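# Loop the blue air tube into its own coupling

## Task

Curve the blue air tube around so its loose end meets the coupling fitted on the tube's opposite end, and press that loose end deep into the coupling.

## Robot and tools

Robot: two arms, left_arm and right_arm, each with a two-finger gripper. Cameras: cam_high, cam_low, cam_table, cam_left_wrist, cam_right_wrist, each 672x504, returned in that order.

Frame: all hand positions, orientations, velocities and targets use the scene frame. Its origin is at table-top height, halfway between the two nominal arm bases. +z points up, +x points out over the table, and left_arm sits on the +y side (arm names do not match image sides). The real bases are offset from nominal; only a BASES line gives calibrated spots. Printed hand poses can be wrong by a few centimetres, more at long reach.

The row: every arm command is one row of 18 numbers covering both arms, even if one arm stays put. The first 9 are left_arm: six absolute joint target angles in radians, then gripper position, force_limit, speed. The next 9 are right_arm in the same layout. The joint order inside each arm is fixed: wrist 2, shoulder pan, wrist 1, shoulder lift, elbow, wrist 3. Result lists (Joint positions, velocities, targets, torques) use this same order. Ranges: elbow -3.142 to 3.142, all others -6.283 to 6.283. A target more than 0.010 rad beyond a range end, and farther out than the current angle, is refused; targets past the true end get clipped and a "joint sent to its limit" line appears.

Gripper numbers, each in [-1, 1]: position +1 opens to 50 mm, about -0.65 makes the pads meet, -1 means close until blocked (use this to grasp). force_limit maps -1/0/+1 to roughly 20/102/185 N per pad (actual grip can exceed this by about 15 N). speed maps -1/0/+1 to 20/85/150 mm/s of gap change. Both start at +1. To leave a gripper unchanged, repeat the three numbers you last sent; a 0 is a real command. New force_limit or speed only applies once position changes by at least 0.01. Geometry: fingers point along gripper +z and close along its x; end_effector_position is the point between the pads, tips reach 17.5 mm farther; a block protrudes about 10 cm toward gripper -y.

Tools:
- execute_actions(actions, cameras): actions is a list of actions; each action is a table of up to 15 rows, one row per 1/30 s step; a shorter table repeats its last row to fill 15 steps. An empty list just reports state. cameras picks images: omitted/null/["all"] gives all, [] none.
- move(target, speed, blend, stop_force, zero, blocking, cameras): target is one 18-number row or a list of up to 15 rows, all absolute joint angles, sharing a 10 s budget. speed (rad/s, 0.01 to 6.28, default 0.5) caps the joint with the longest travel; one value or one per target. blend (rad) rounds corners of a list. stop_force (N, 3 to 120, one value for both arms) ends an arm's path when its wrist sensor feels that much push against the motion since its zero, or 120 N absolute; use it only with a slow speed, give all list targets identical gripper numbers, and omit it when pulling away from something pressed. zero (default true) re-zeroes moving arms first. blocking=false returns after 0.5 s while the move continues (not allowed with stop_force); a new move replaces a running one. Joints move synchronised, so hands travel in curves, and nothing avoids obstacles. The result adds a move: line: done, off_target (resting over 0.01 rad from target), moving, held, or fault, plus limits=held if steps were withheld. done does not mean no contact.
- wait(seconds 0 to 10, cameras): runs time while arms keep their last command.
- stop(cameras): brakes a running move; fingers continue.
- zoom_image(camera, region [x0,y0,x1,y1] in pixels, max 504x504): enlarges part of that camera's latest image.
- zero_wrist_force(arm): subtracts the present wrist reading from later ones.
- finished_scene(scene 1 or 2): ends the scene irreversibly; the goal must hold with the robot hands-off.

Motion limits: joint targets rise at most 3.14 rad/s (pan, lift, elbow) or 6.28 rad/s (wrists), 0.079 s to reach that. Each target stays within 0.651 rad (big joints) or 1.3 rad (wrists) of the measured angle, and if the hand would be sent over 150 mm (70 mm in faster-lag episodes) away, all that arm's targets are pulled back. Motion trails commands by about 0.09 s or 0.17 to 0.21 s and may overshoot when fast. Joint targets in results can keep changing; resend unfinished motion. To hold a joint, resend its Joint targets value.

Results: Joint positions/velocities/targets/torques per arm (rad, rad/s, torque positive toward larger angle, includes gravity and offsets). "within noise" means still. Tool commands show present gripper commands. object_status: 0 moving, 1 blocked while opening, 2 blocked while closing (a grasp), 3 reached position or pads met (often nothing held). Opening in mm is about (250 - position_measured) x 0.202. Wrist force and torque are in gripper axes, contact shows as force from the surface into the arm; a third line gives the peak since the last shown. "joint command not followed" means the clearance check between arms altered some steps.

Avoid: anything leaving the table, dropping or releasing moving parts, slams, hard shoves, and arm-to-arm pressing (never close a gripper on the other arm's fingers). Arms are stiff; commanding past firm contact trips faults. Torque limits (N m): pan 47.5, lift 47.5, elbow 24.6, wrists 7.92 each, held weight included. About 150 N (plus or minus 25) external force also faults; either stops the arm 10 s. If a gripped part pins the arm after a fault, release before moving. Motors heating to 70 °C give MOTOR HOT; 85 °C brakes the arm for 30 to 60 s, so avoid long stretched holds or pushing into unreachable poses. Loose objects may get nudged occasionally.

Each tool is called after "Request:" by a JSON object that holds its "fn" and its "kwargs", one argument or row to a line.

## Session

Request:
{"fn": "execute_actions", "kwargs": {
  "actions": []
}}

Scene clock: 0.00 s.
left_arm: end_effector_position=(+0.4628, -0.0493, +0.1902) position_measured=3 object_status=3 end_effector_quat_wxyz=(+0.089, -0.108, +0.752, -0.644) | right_arm: end_effector_position=(+0.5456, -0.2292, +0.1236) position_measured=3 object_status=3 end_effector_quat_wxyz=(-0.041, -0.506, +0.821, -0.261)
Joint names: [wrist 2, shoulder pan, wrist 1, shoulder lift, elbow, wrist 3]
Joint positions: left_arm=[-2.261 -0.633 -3.567 -0.509 1.137 -3.018] | right_arm=[1.04 3.643 -1.64 -2.248 -0.879 -2.173]
Joint velocities: within noise
Joint torques (N m): no reading
Motor temperatures (°C): left_arm=[54 44 51 50 41 49] | right_arm=[39 38 45 48 42 49]
Wrist force (N): no reading
Wrist torque (N m): no reading
Wrist force, peak (N): no reading
Joint targets: left_arm=[-2.261 -0.633 -3.567 -0.509 1.137 -3.018] | right_arm=[1.040 3.643 -1.640 -2.248 -0.879 -2.173]
Tool commands: left_gripper/position=+1.0 left_gripper/force_limit=+1.0 left_gripper/speed=+1.0 right_gripper/position=+1.0 right_gripper/force_limit=+1.0 right_gripper/speed=+1.0

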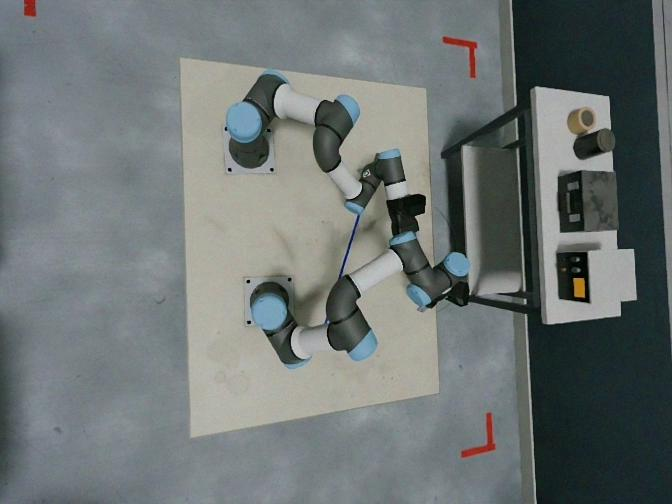

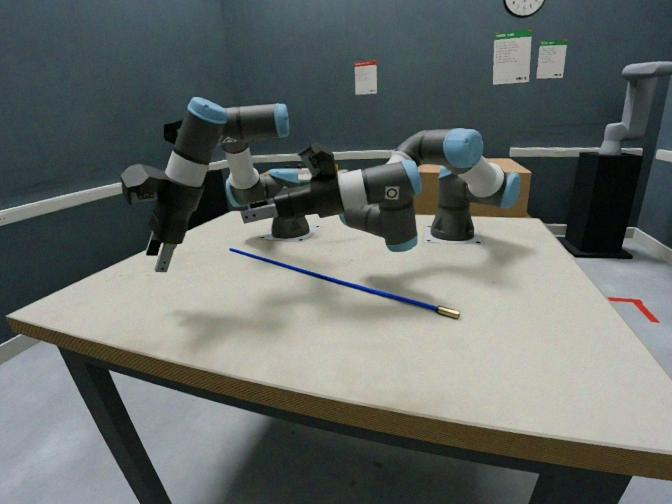

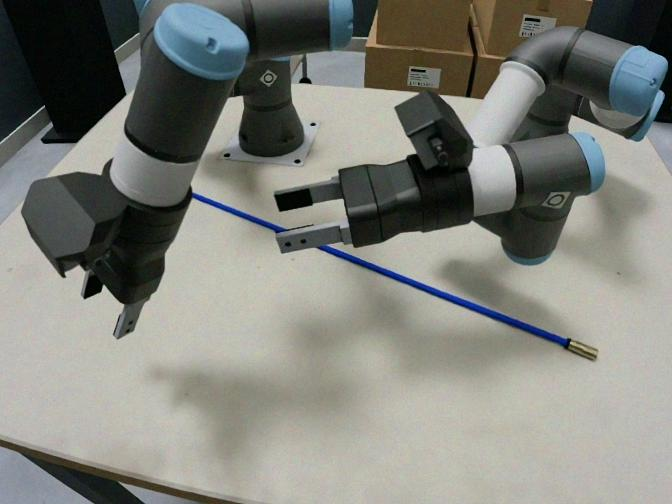

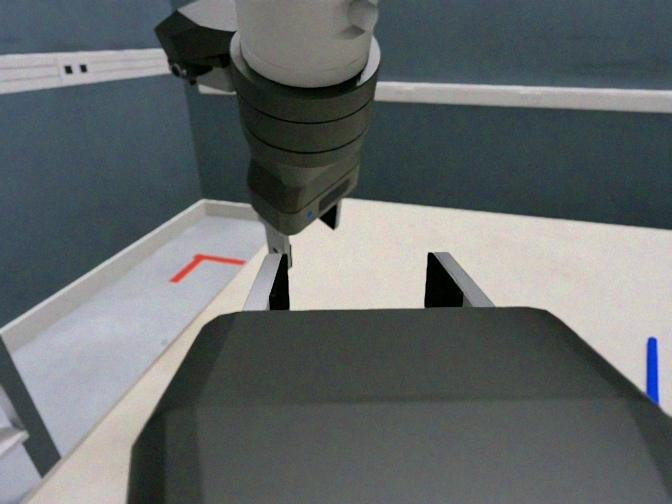

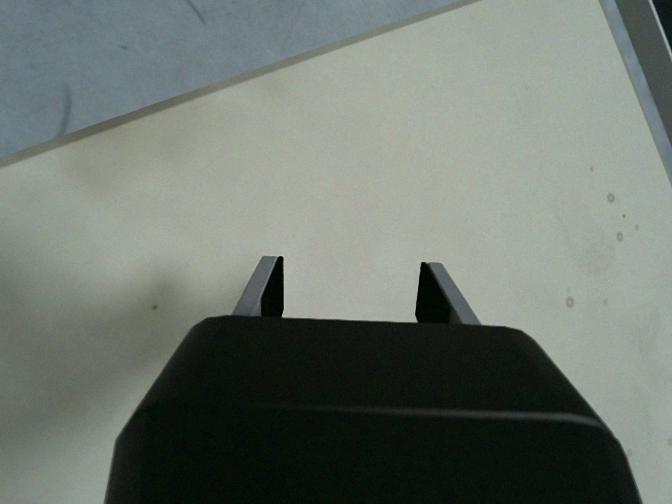

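Request:
{"fn": "move", "kwargs": {
  "target": [-2.261,-0.2,-3.567,-1.4,1.137,-3.018,1,1,1,1.04,3.2,-1.64,-1.5,-0.879,-2.173,1,1,1],
  "speed": 1.0
}}

Scene clock: 11.60 s.
left_arm: end_effector_position=(+0.3213, +0.2223, +0.6364) position_measured=3 object_status=3 end_effector_quat_wxyz=(-0.487, -0.003, -0.505, +0.712) | right_arm: end_effector_position=(+0.3892, -0.4496, +0.4297) position_measured=3 object_status=3 end_effector_quat_wxyz=(+0.247, -0.204, +0.889, -0.327)
Joint names: [wrist 2, shoulder pan, wrist 1, shoulder lift, elbow, wrist 3]
Joint positions: left_arm=[-2.261 -0.2 -3.567 -1.4 1.137 -3.018] | right_arm=[1.04 3.2 -1.64 -1.5 -0.879 -2.173]
Joint velocities: within noise
Joint torques (N m): left_arm=[0.51 2.4 0.98 -13.12 -8.5 0.79] | right_arm=[-0.36 -1.28 2.77 10.61 7.21 -0.78]
Motor temperatures (°C): left_arm=[54 43 51 50 41 49] | right_arm=[39 38 45 48 42 49]
Wrist force (N): left_arm=[-1.6 1.8 -0.2] | right_arm=[1.5 -0.4 1.4]
Wrist torque (N m): left_arm=[0.10 0.06 -0.07] | right_arm=[-0.09 -0.10 0.13]
Wrist force, peak (N): left_arm=[0.9 3.8 2.7] | right_arm=[3.8 -1.9 -1.1]
Joint targets: left_arm=[-2.261 -0.200 -3.567 -1.400 1.137 -3.018] | right_arm=[1.040 3.200 -1.640 -1.500 -0.879 -2.173]
move: done

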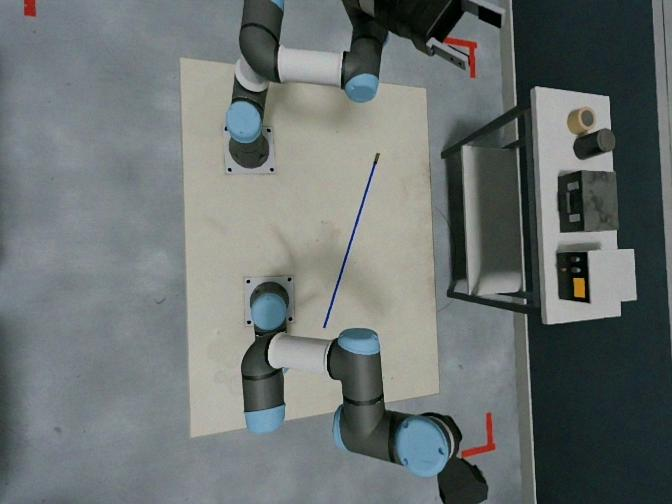

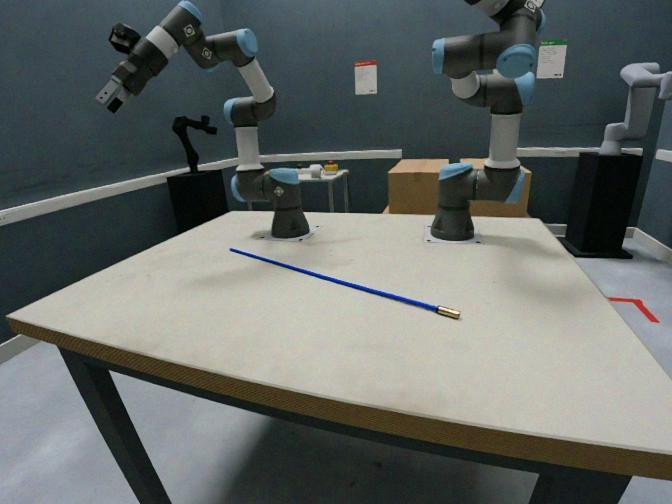

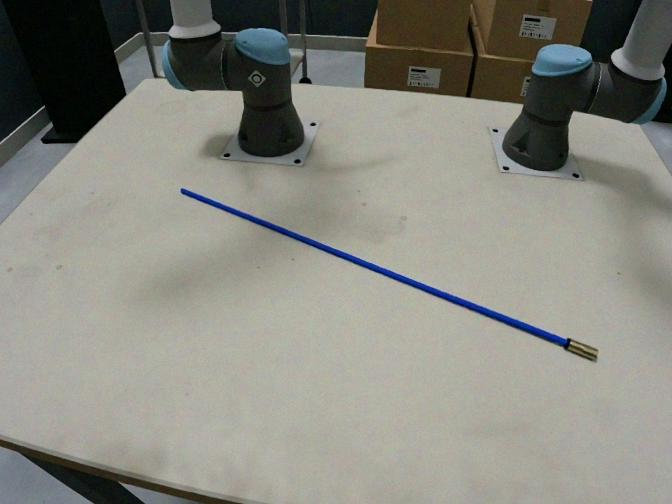

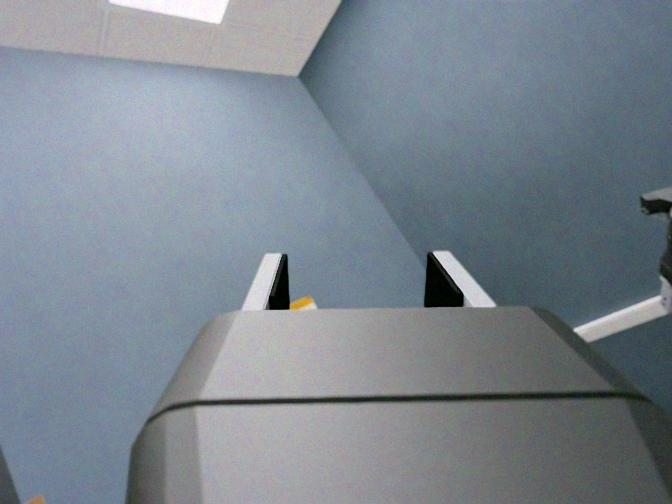

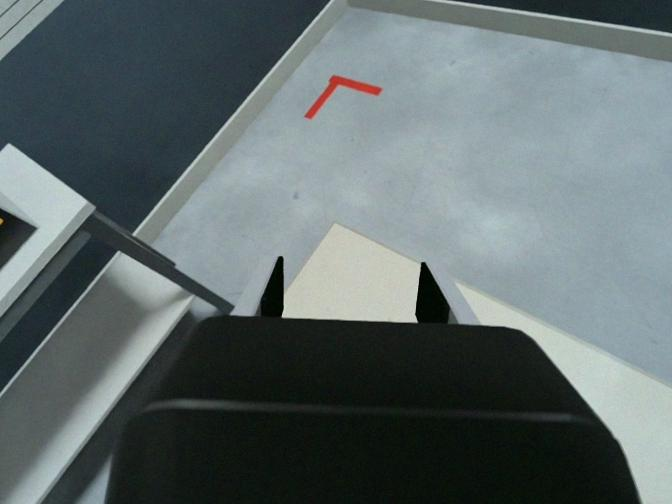

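Request:
{"fn": "move", "kwargs": {
  "target": [
    [-1.6,-0.5,-2.5,-1.4,1.2,-2.5,1,1,1,-1,3.4,-1.7,-1.7,0.8,0,1,1,1],
    [-1.022,-0.7955,-1.486,-1.25,1.25,-2.079,1,1,1,-2.176,5.6,-1.844,-1.9,1.8,1.721,1,1,1],
    [-1.022,-0.7955,-1.486,-1.117,1.315,-2.079,1,1,1,-2.176,6.092,-1.844,-1.831,2.190,1.721,1,1,1]
  ],
  "speed": 1.0,
  "blend": 0.2
}}

Scene clock: 27.63 s.
left_arm: end_effector_position=(+0.4131, +0.2652, +0.0989) position_measured=3 object_status=3 end_effector_quat_wxyz=(+0.049, +0.154, +0.941, +0.297) | right_arm: end_effector_position=(+0.2340, -0.2604, +0.0989) position_measured=3 object_status=3 end_effector_quat_wxyz=(+0.297, +0.941, -0.155, -0.049)
Joint names: [wrist 2, shoulder pan, wrist 1, shoulder lift, elbow, wrist 3]
Joint positions: left_arm=[-1.022 -0.796 -1.486 -1.117 1.315 -2.079] | right_arm=[-2.176 6.092 -1.844 -1.831 2.19 1.721]
Joint velocities: within noise
Joint torques (N m): left_arm=[0.79 2.52 -2.67 -15.92 -10.63 -0.78] | right_arm=[-2.12 1.71 -2.29 -9.56 -8.23 0.39]
Motor temperatures (°C): left_arm=[54 43 51 50 41 49] | right_arm=[39 38 45 48 42 49]
Wrist force (N): left_arm=[-1.8 0.6 4.6] | right_arm=[-3.0 1.6 3.8]
Wrist torque (N m): left_arm=[-0.72 0.27 -0.28] | right_arm=[0.46 0.54 0.18]
Wrist force, peak (N): left_arm=[-1.9 0.2 5.5] | right_arm=[-3.4 2.2 6.6]
Joint targets: left_arm=[-1.022 -0.795 -1.486 -1.117 1.315 -2.079] | right_arm=[-2.176 6.092 -1.844 -1.831 2.190 1.721]
move: done

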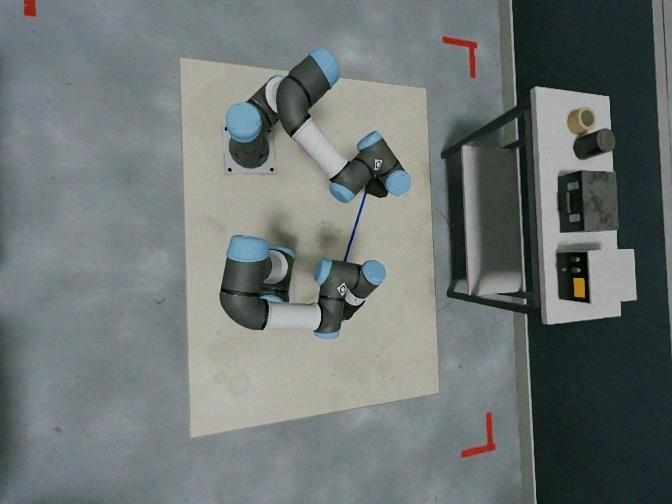

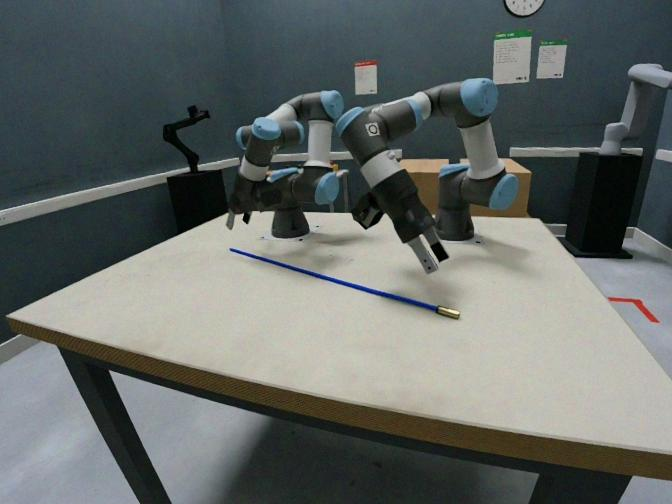

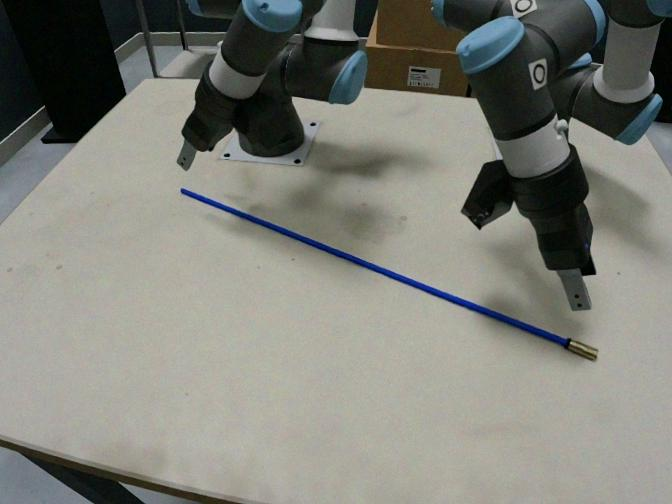

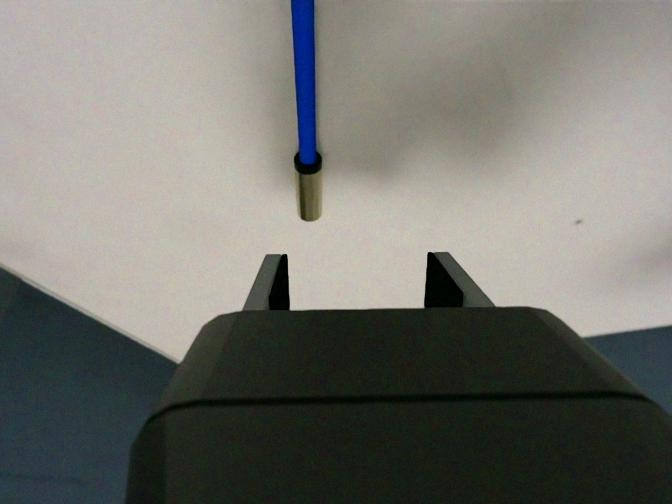

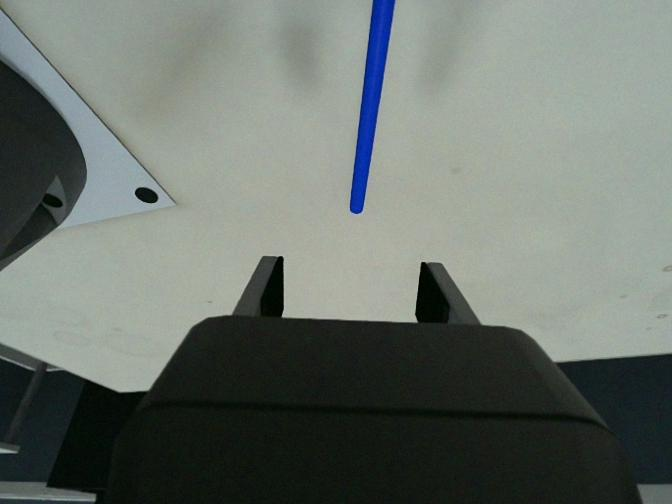

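Request:
{"fn": "move", "kwargs": {
  "target": [-1.018,-0.782,-1.699,-1.0,1.403,-2.063,1,1,1,-2.171,6.083,-2.1345,-1.631,2.315,1.7815,1,1,1]
}}

Scene clock: 32.37 s.
left_arm: end_effector_position=(+0.4244, +0.2623, +0.0440) position_measured=3 object_status=3 end_effector_quat_wxyz=(+0.049, +0.155, +0.941, +0.297) | right_arm: end_effector_position=(+0.2397, -0.2624, +0.0439) position_measured=3 object_status=3 end_effector_quat_wxyz=(+0.295, +0.936, -0.183, -0.058)
Joint names: [wrist 2, shoulder pan, wrist 1, shoulder lift, elbow, wrist 3]
Joint positions: left_arm=[-1.018 -0.782 -1.699 -1 1.403 -2.063] | right_arm=[-2.171 6.083 -2.134 -1.631 2.315 1.781]
Joint velocities: within noise
Joint torques (N m): left_arm=[0.66 -2.12 -1.51 -16.56 -9.15 -0.85] | right_arm=[-1.08 1.74 -2.29 -6.98 -8.77 -0.76]
Motor temperatures (°C): left_arm=[54 43 51 50 41 49] | right_arm=[39 38 45 48 42 49]
Wrist force (N): left_arm=[-1.9 0.8 4.0] | right_arm=[-3.0 1.6 3.9]
Wrist torque (N m): left_arm=[-0.70 0.27 -0.24] | right_arm=[0.46 0.53 0.18]
Wrist force, peak (N): left_arm=[-2.1 0.2 5.1] | right_arm=[-2.8 1.0 4.9]
Joint targets: left_arm=[-1.018 -0.782 -1.699 -1.000 1.403 -2.063] | right_arm=[-2.171 6.083 -2.135 -1.631 2.315 1.782]
move: done

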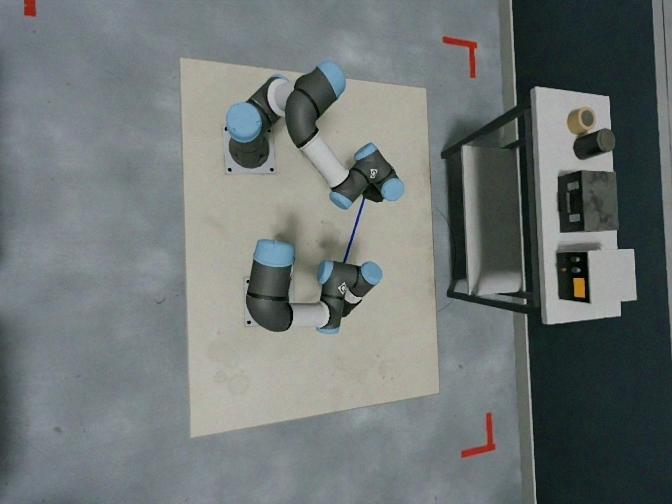

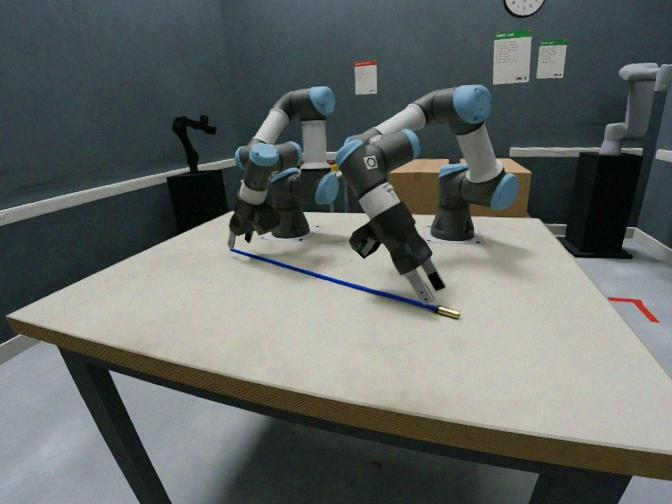

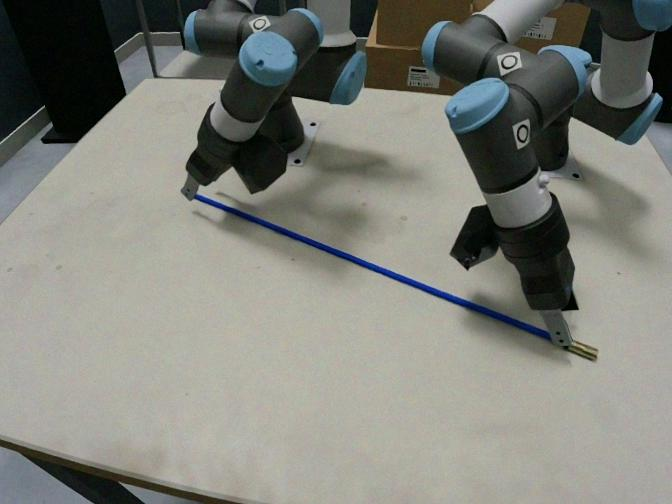

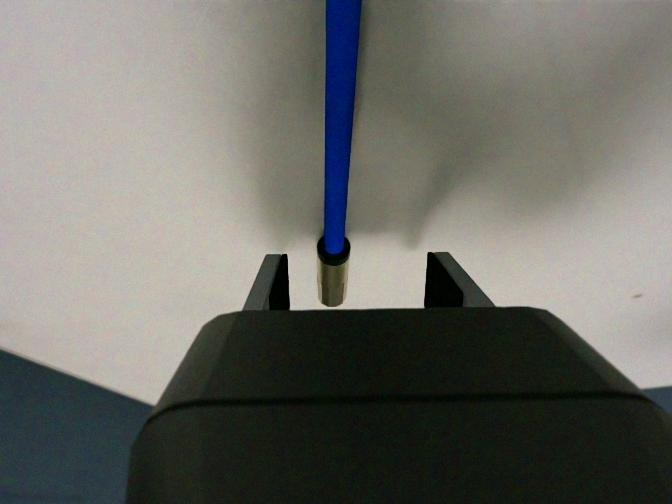

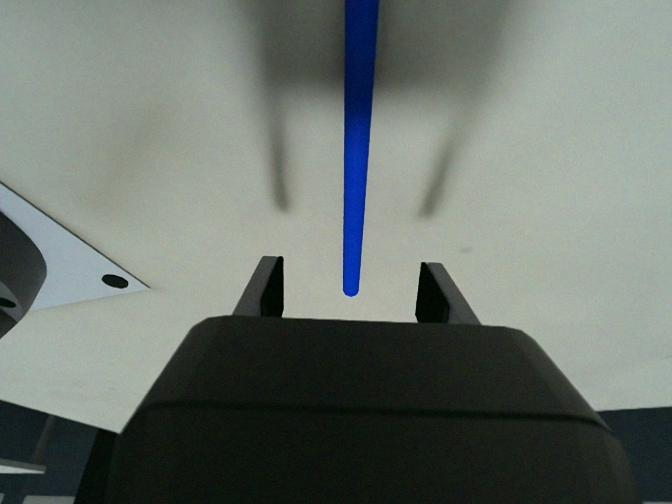

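Request:
{"fn": "move", "kwargs": {
  "target": [-1.0037,-0.7423,-1.7933,-0.9545,1.4178,-1.9996,1,1,1,-2.156,6.182,-2.128,-1.518,2.261,1.899,1,1,1],
  "speed": 0.25,
  "stop_force": 15
}}

Request:
{"fn": "zoom_image", "kwargs": {
  "camera": "cam_table",
  "region": [480, 260, 660, 395]
}}

Request:
{"fn": "zoom_image", "kwargs": {
  "camera": "cam_table",
  "region": [140, 130, 300, 250]
}}

Scene clock: 38.50 s.
left_arm: end_effector_position=(+0.4369, +0.2742, +0.0289) position_measured=3 object_status=3 end_effector_quat_wxyz=(+0.051, +0.162, +0.940, +0.296) | right_arm: end_effector_position=(+0.2491, -0.2394, +0.0289) position_measured=3 object_status=3 end_effector_quat_wxyz=(+0.295, +0.936, -0.183, -0.058)
Joint names: [wrist 2, shoulder pan, wrist 1, shoulder lift, elbow, wrist 3]
Joint positions: left_arm=[-1.004 -0.742 -1.793 -0.954 1.418 -2] | right_arm=[-2.156 6.182 -2.128 -1.518 2.261 1.899]
Joint velocities: within noise
Joint torques (N m): left_arm=[0.32 -1.59 -2.67 -19.87 -9.98 0.71] | right_arm=[-2.09 1.47 -2.15 -8.17 -6.2 0.58]
Motor temperatures (°C): left_arm=[54 43 51 50 41 49] | right_arm=[39 38 45 48 42 49]
Wrist force (N): left_arm=[-1.6 0.8 4.1] | right_arm=[-3.0 1.6 3.9]
Wrist torque (N m): left_arm=[-0.70 0.20 -0.21] | right_arm=[0.45 0.52 0.18]
Wrist force, peak (N): left_arm=[-1.8 0.9 4.7] | right_arm=[-3.1 2.4 4.1]
Joint targets: left_arm=[-1.004 -0.742 -1.793 -0.955 1.418 -2.000] | right_arm=[-2.156 6.182 -2.128 -1.518 2.261 1.899]
move: done

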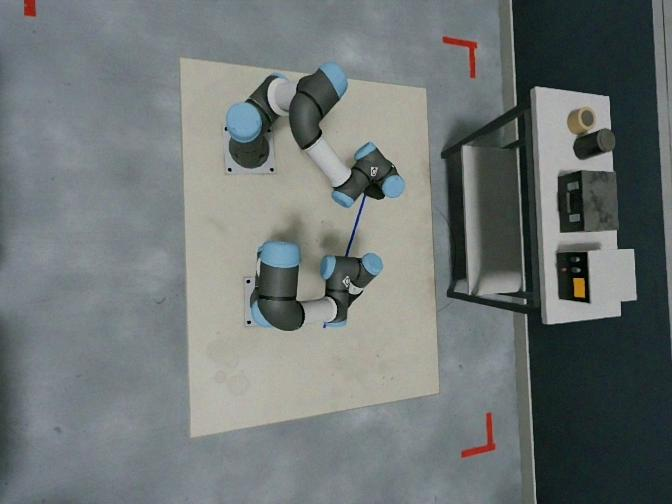

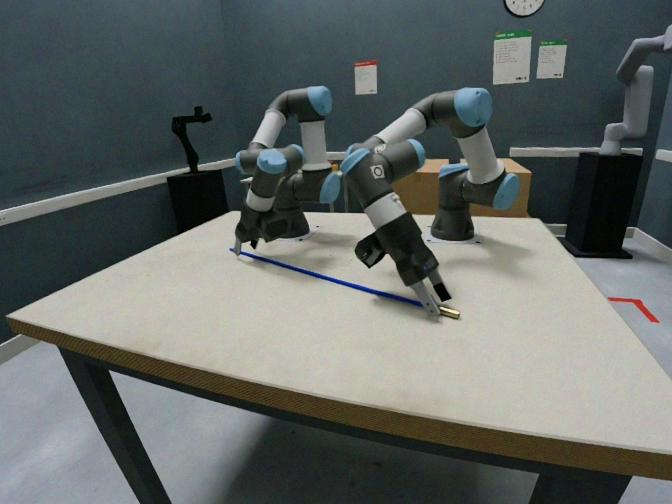

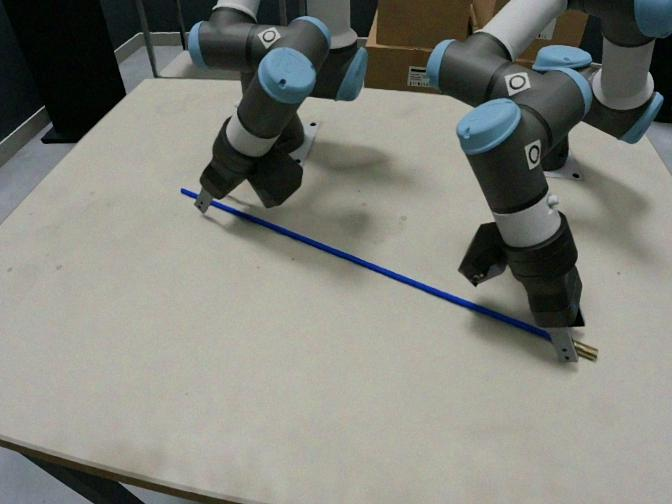

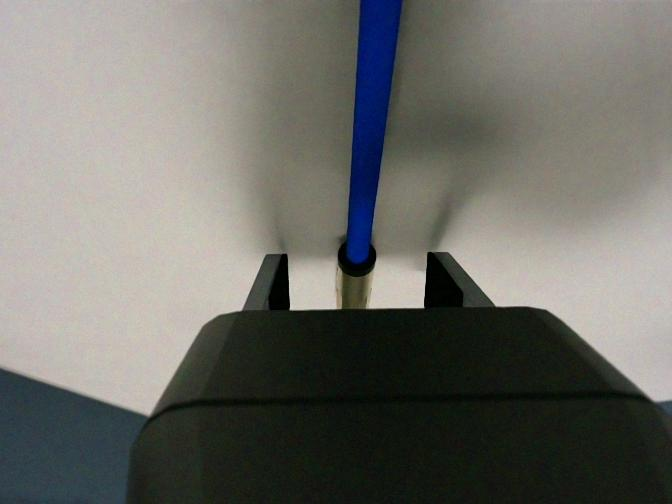

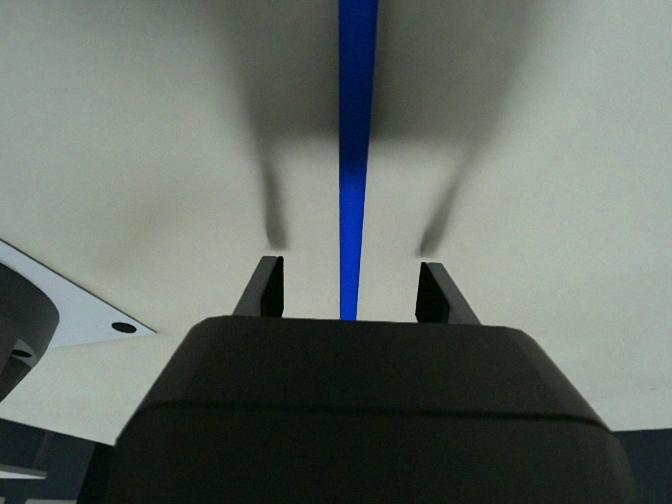

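Scaled by 2.800 from the camera's 672x504 image, which has a finer 960x720 frame.

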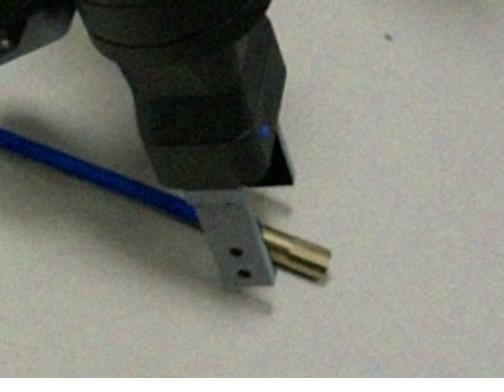

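Scaled by 3.150 from the camera's 672x504 image, which has a finer 960x720 frame.

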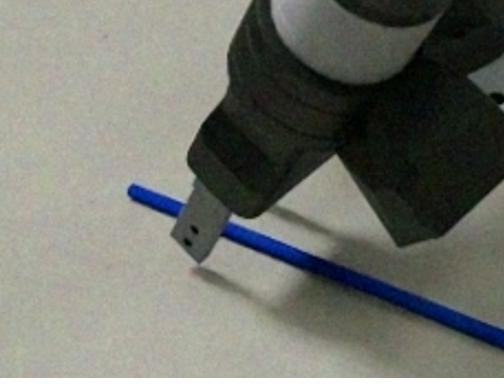

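Request:
{"fn": "move", "kwargs": {
  "target": [
    [-1.0037,-0.7423,-1.7933,-0.9545,1.4178,-1.9996,1,1,1,-1.778,5.771,-2.086,-1.910,2.3955,1.4286,1,1,1],
    [-0.9927,-0.728,-1.8769,-0.958,1.474,-1.9426,1,1,1,-1.778,5.771,-2.209,-1.851,2.460,1.4286,1,1,1]
  ],
  "speed": [0.4,0.1],
  "stop_force": 15
}}

Request:
{"fn": "zoom_image", "kwargs": {
  "camera": "cam_table",
  "region": [480, 260, 660, 395]
}}

Request:
{"fn": "zoom_image", "kwargs": {
  "camera": "cam_table",
  "region": [140, 130, 300, 250]
}}

Scene clock: 45.03 s.
left_arm: end_effector_position=(+0.4398, +0.2816, +0.0220) position_measured=3 object_status=3 end_effector_quat_wxyz=(+0.056, +0.179, +0.937, +0.295) | right_arm: end_effector_position=(+0.2492, -0.2387, +0.0203) position_measured=3 object_status=3 end_effector_quat_wxyz=(+0.102, +0.976, -0.191, -0.020)
Joint names: [wrist 2, shoulder pan, wrist 1, shoulder lift, elbow, wrist 3]
Joint positions: left_arm=[-0.993 -0.728 -1.877 -0.958 1.474 -1.943] | right_arm=[-1.778 5.771 -2.209 -1.851 2.46 1.429]
Joint velocities: within noise
Joint torques (N m): left_arm=[0.54 -1.91 -0.49 -16.38 -9.91 -0.77] | right_arm=[0.67 -1.75 -2.36 -8.9 -10.6 -0.78]
Motor temperatures (°C): left_arm=[54 43 51 50 41 49] | right_arm=[39 38 45 48 42 49]
Wrist force (N): left_arm=[-1.6 0.7 4.4] | right_arm=[-2.0 1.1 2.8]
Wrist torque (N m): left_arm=[-0.71 0.20 -0.22] | right_arm=[0.26 0.39 0.14]
Wrist force, peak (N): left_arm=[-1.7 0.7 4.5] | right_arm=[-3.1 1.7 4.0]
Joint targets: left_arm=[-0.993 -0.728 -1.877 -0.958 1.474 -1.943] | right_arm=[-1.778 5.771 -2.209 -1.851 2.460 1.429]
move: done

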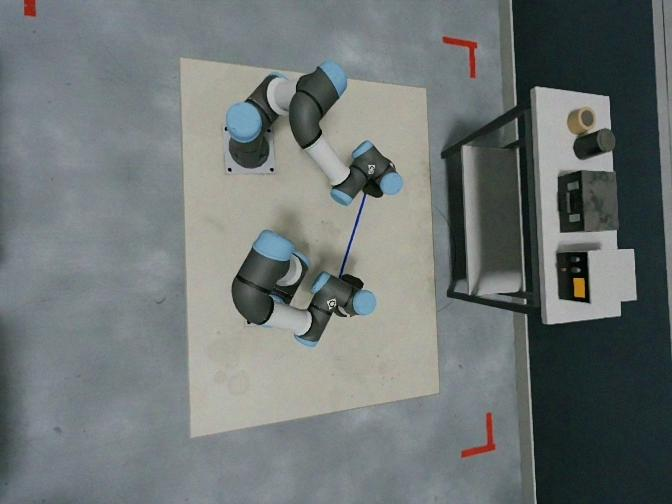

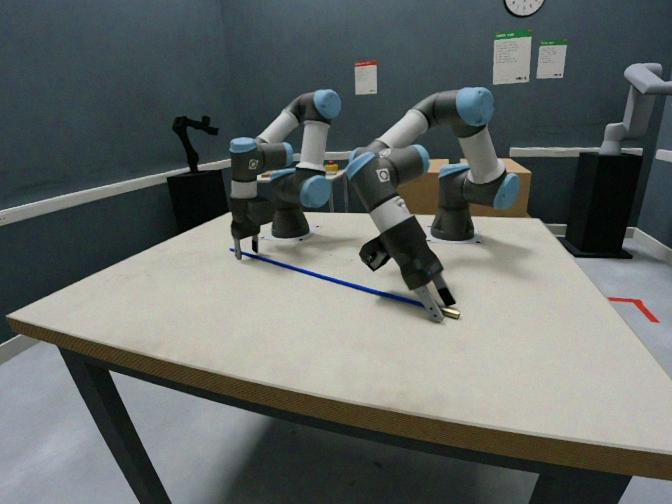

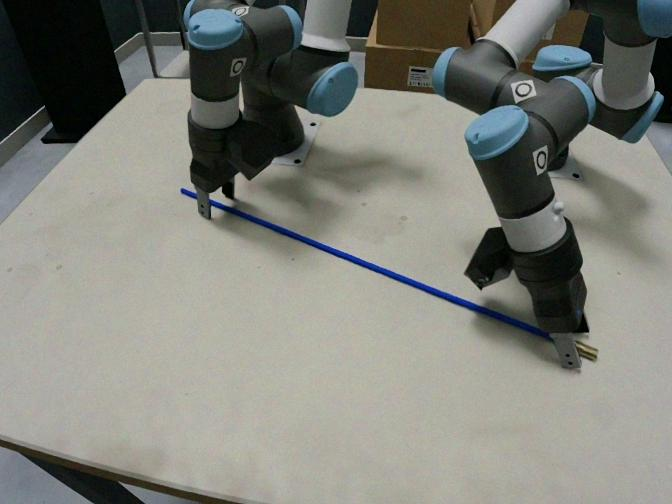

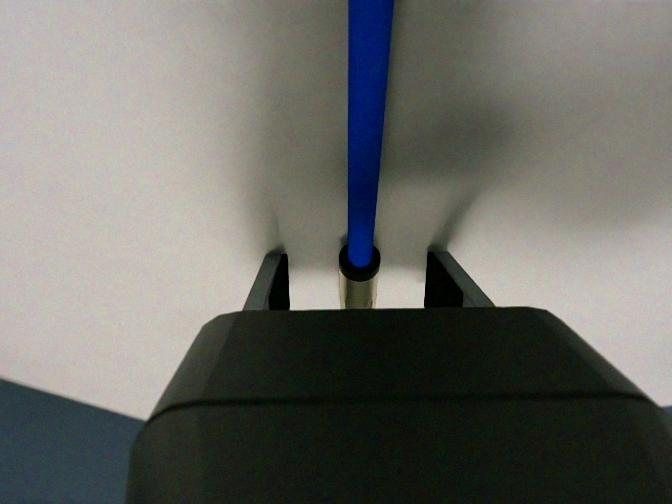

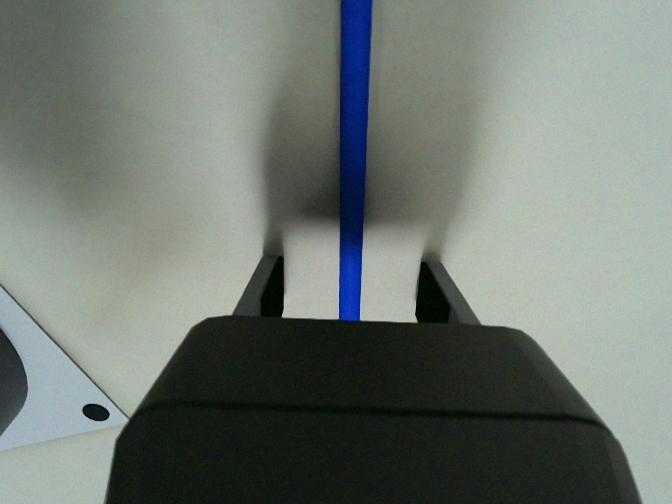

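Scaled by 2.800 from the camera's 672x504 image, which has a finer 960x720 frame.

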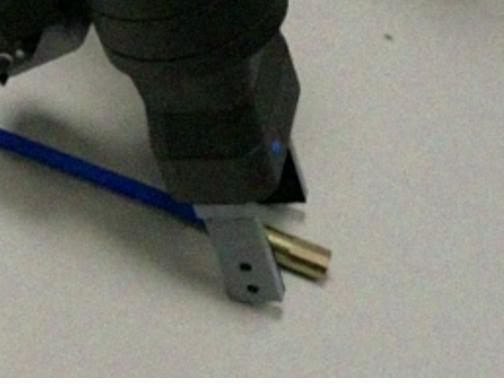

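Scaled by 3.150 from the camera's 672x504 image, which has a finer 960x720 frame.

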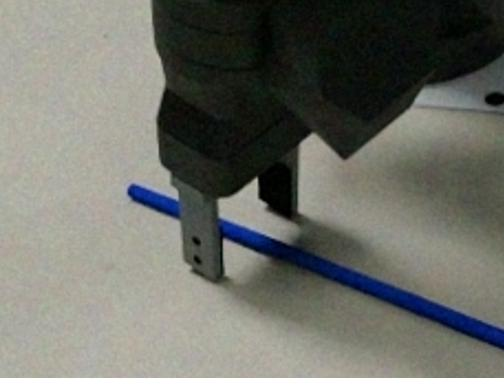

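Request:
{"fn": "move", "kwargs": {
  "target": [-0.9927,-0.728,-1.8769,-0.958,1.474,-1.9426,-1,-0.4,-0.9,-1.778,5.771,-2.209,-1.851,2.460,1.4286,-1,-0.4,-0.9]
}}

Request:
{"fn": "zoom_image", "kwargs": {
  "camera": "cam_table",
  "region": [480, 260, 660, 395]
}}

Request:
{"fn": "zoom_image", "kwargs": {
  "camera": "cam_table",
  "region": [140, 130, 300, 250]
}}

Scene clock: 47.37 s.
left_arm: end_effector_position=(+0.4398, +0.2816, +0.0220) position_measured=188 object_status=2 end_effector_quat_wxyz=(+0.056, +0.179, +0.937, +0.295) | right_arm: end_effector_position=(+0.2492, -0.2387, +0.0203) position_measured=218 object_status=2 end_effector_quat_wxyz=(+0.102, +0.976, -0.191, -0.020)
Joint names: [wrist 2, shoulder pan, wrist 1, shoulder lift, elbow, wrist 3]
Joint positions: left_arm=[-0.993 -0.728 -1.877 -0.958 1.474 -1.943] | right_arm=[-1.778 5.771 -2.209 -1.851 2.46 1.429]
Joint velocities: within noise
Joint torques (N m): left_arm=[0.48 -1.96 -0.8 -15.72 -9.55 -0.64] | right_arm=[0.32 -2.05 -2.4 -8.03 -9.31 -0.65]
Motor temperatures (°C): left_arm=[54 43 51 50 41 49] | right_arm=[39 38 45 47 42 49]
Wrist force (N): left_arm=[-1.8 0.8 4.3] | right_arm=[-2.6 1.2 0.4]
Wrist torque (N m): left_arm=[-0.72 0.21 -0.22] | right_arm=[0.22 0.37 0.14]
Wrist force, peak (N): left_arm=[-1.6 0.7 4.6] | right_arm=[-2.1 1.2 2.9]
Joint targets: left_arm=[-0.993 -0.728 -1.877 -0.958 1.474 -1.943] | right_arm=[-1.778 5.771 -2.209 -1.851 2.460 1.429]
move: done

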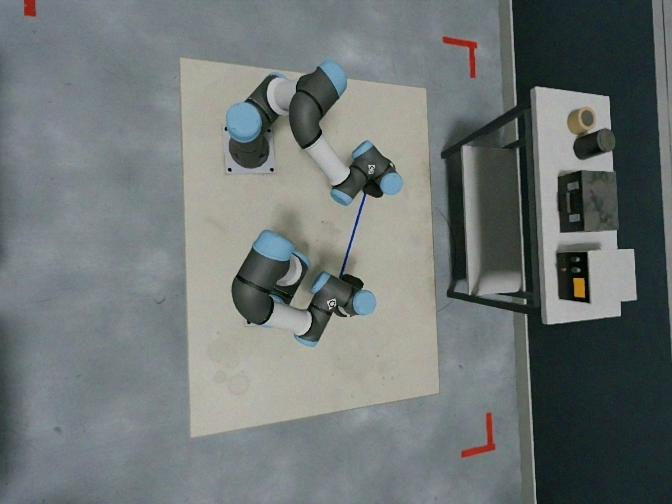

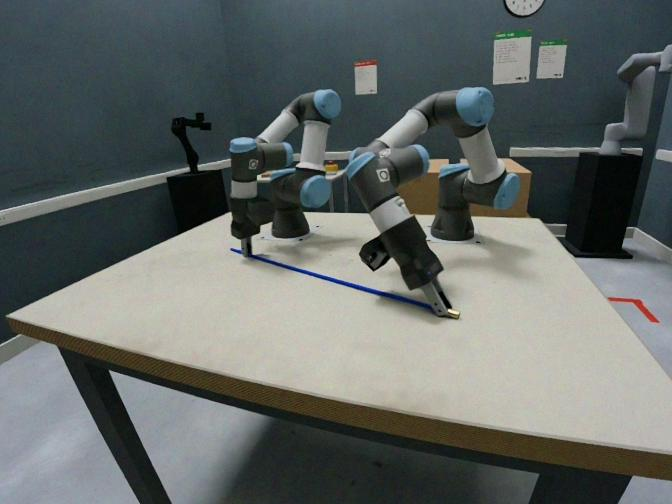

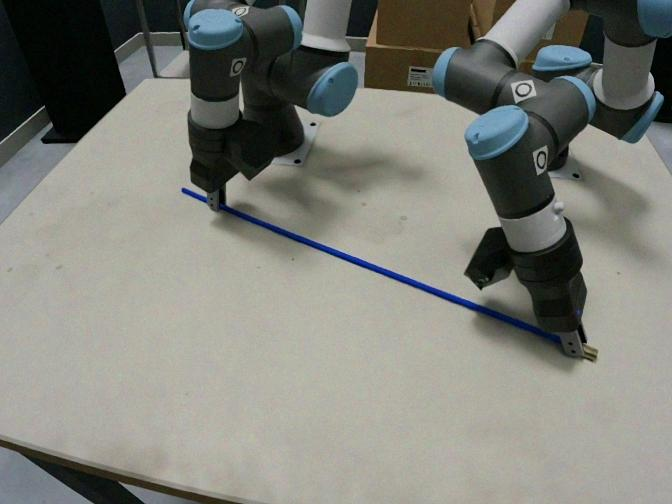

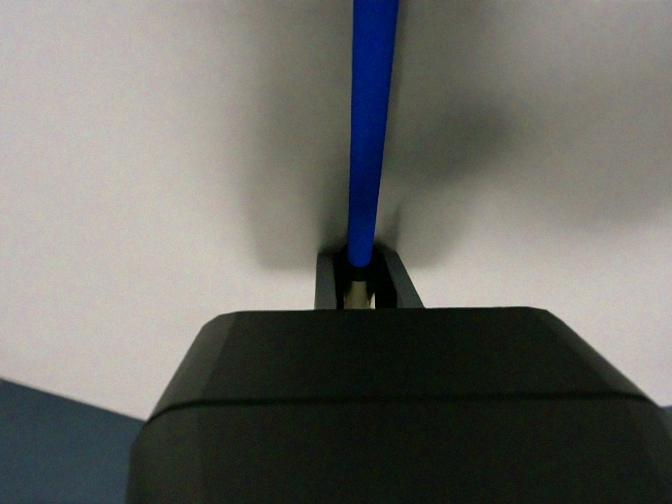

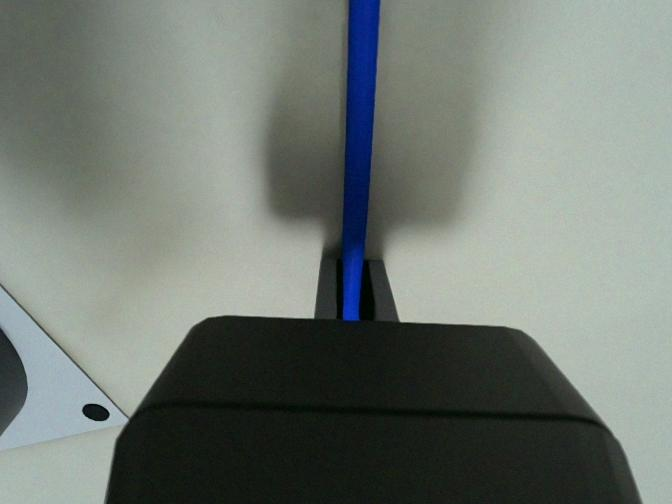

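Scaled by 2.800 from the camera's 672x504 image, which has a finer 960x720 frame.

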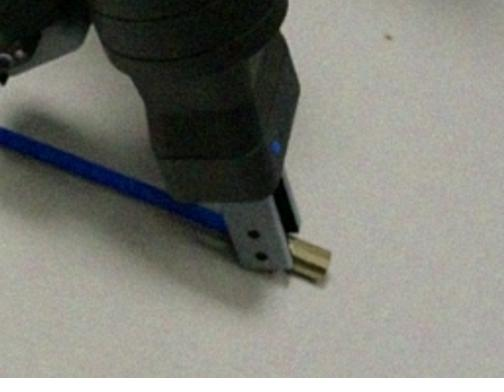

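Scaled by 3.150 from the camera's 672x504 image, which has a finer 960x720 frame.

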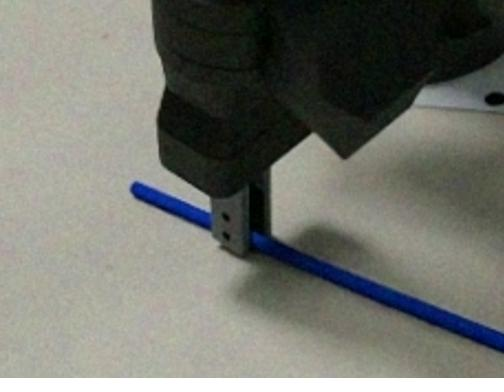

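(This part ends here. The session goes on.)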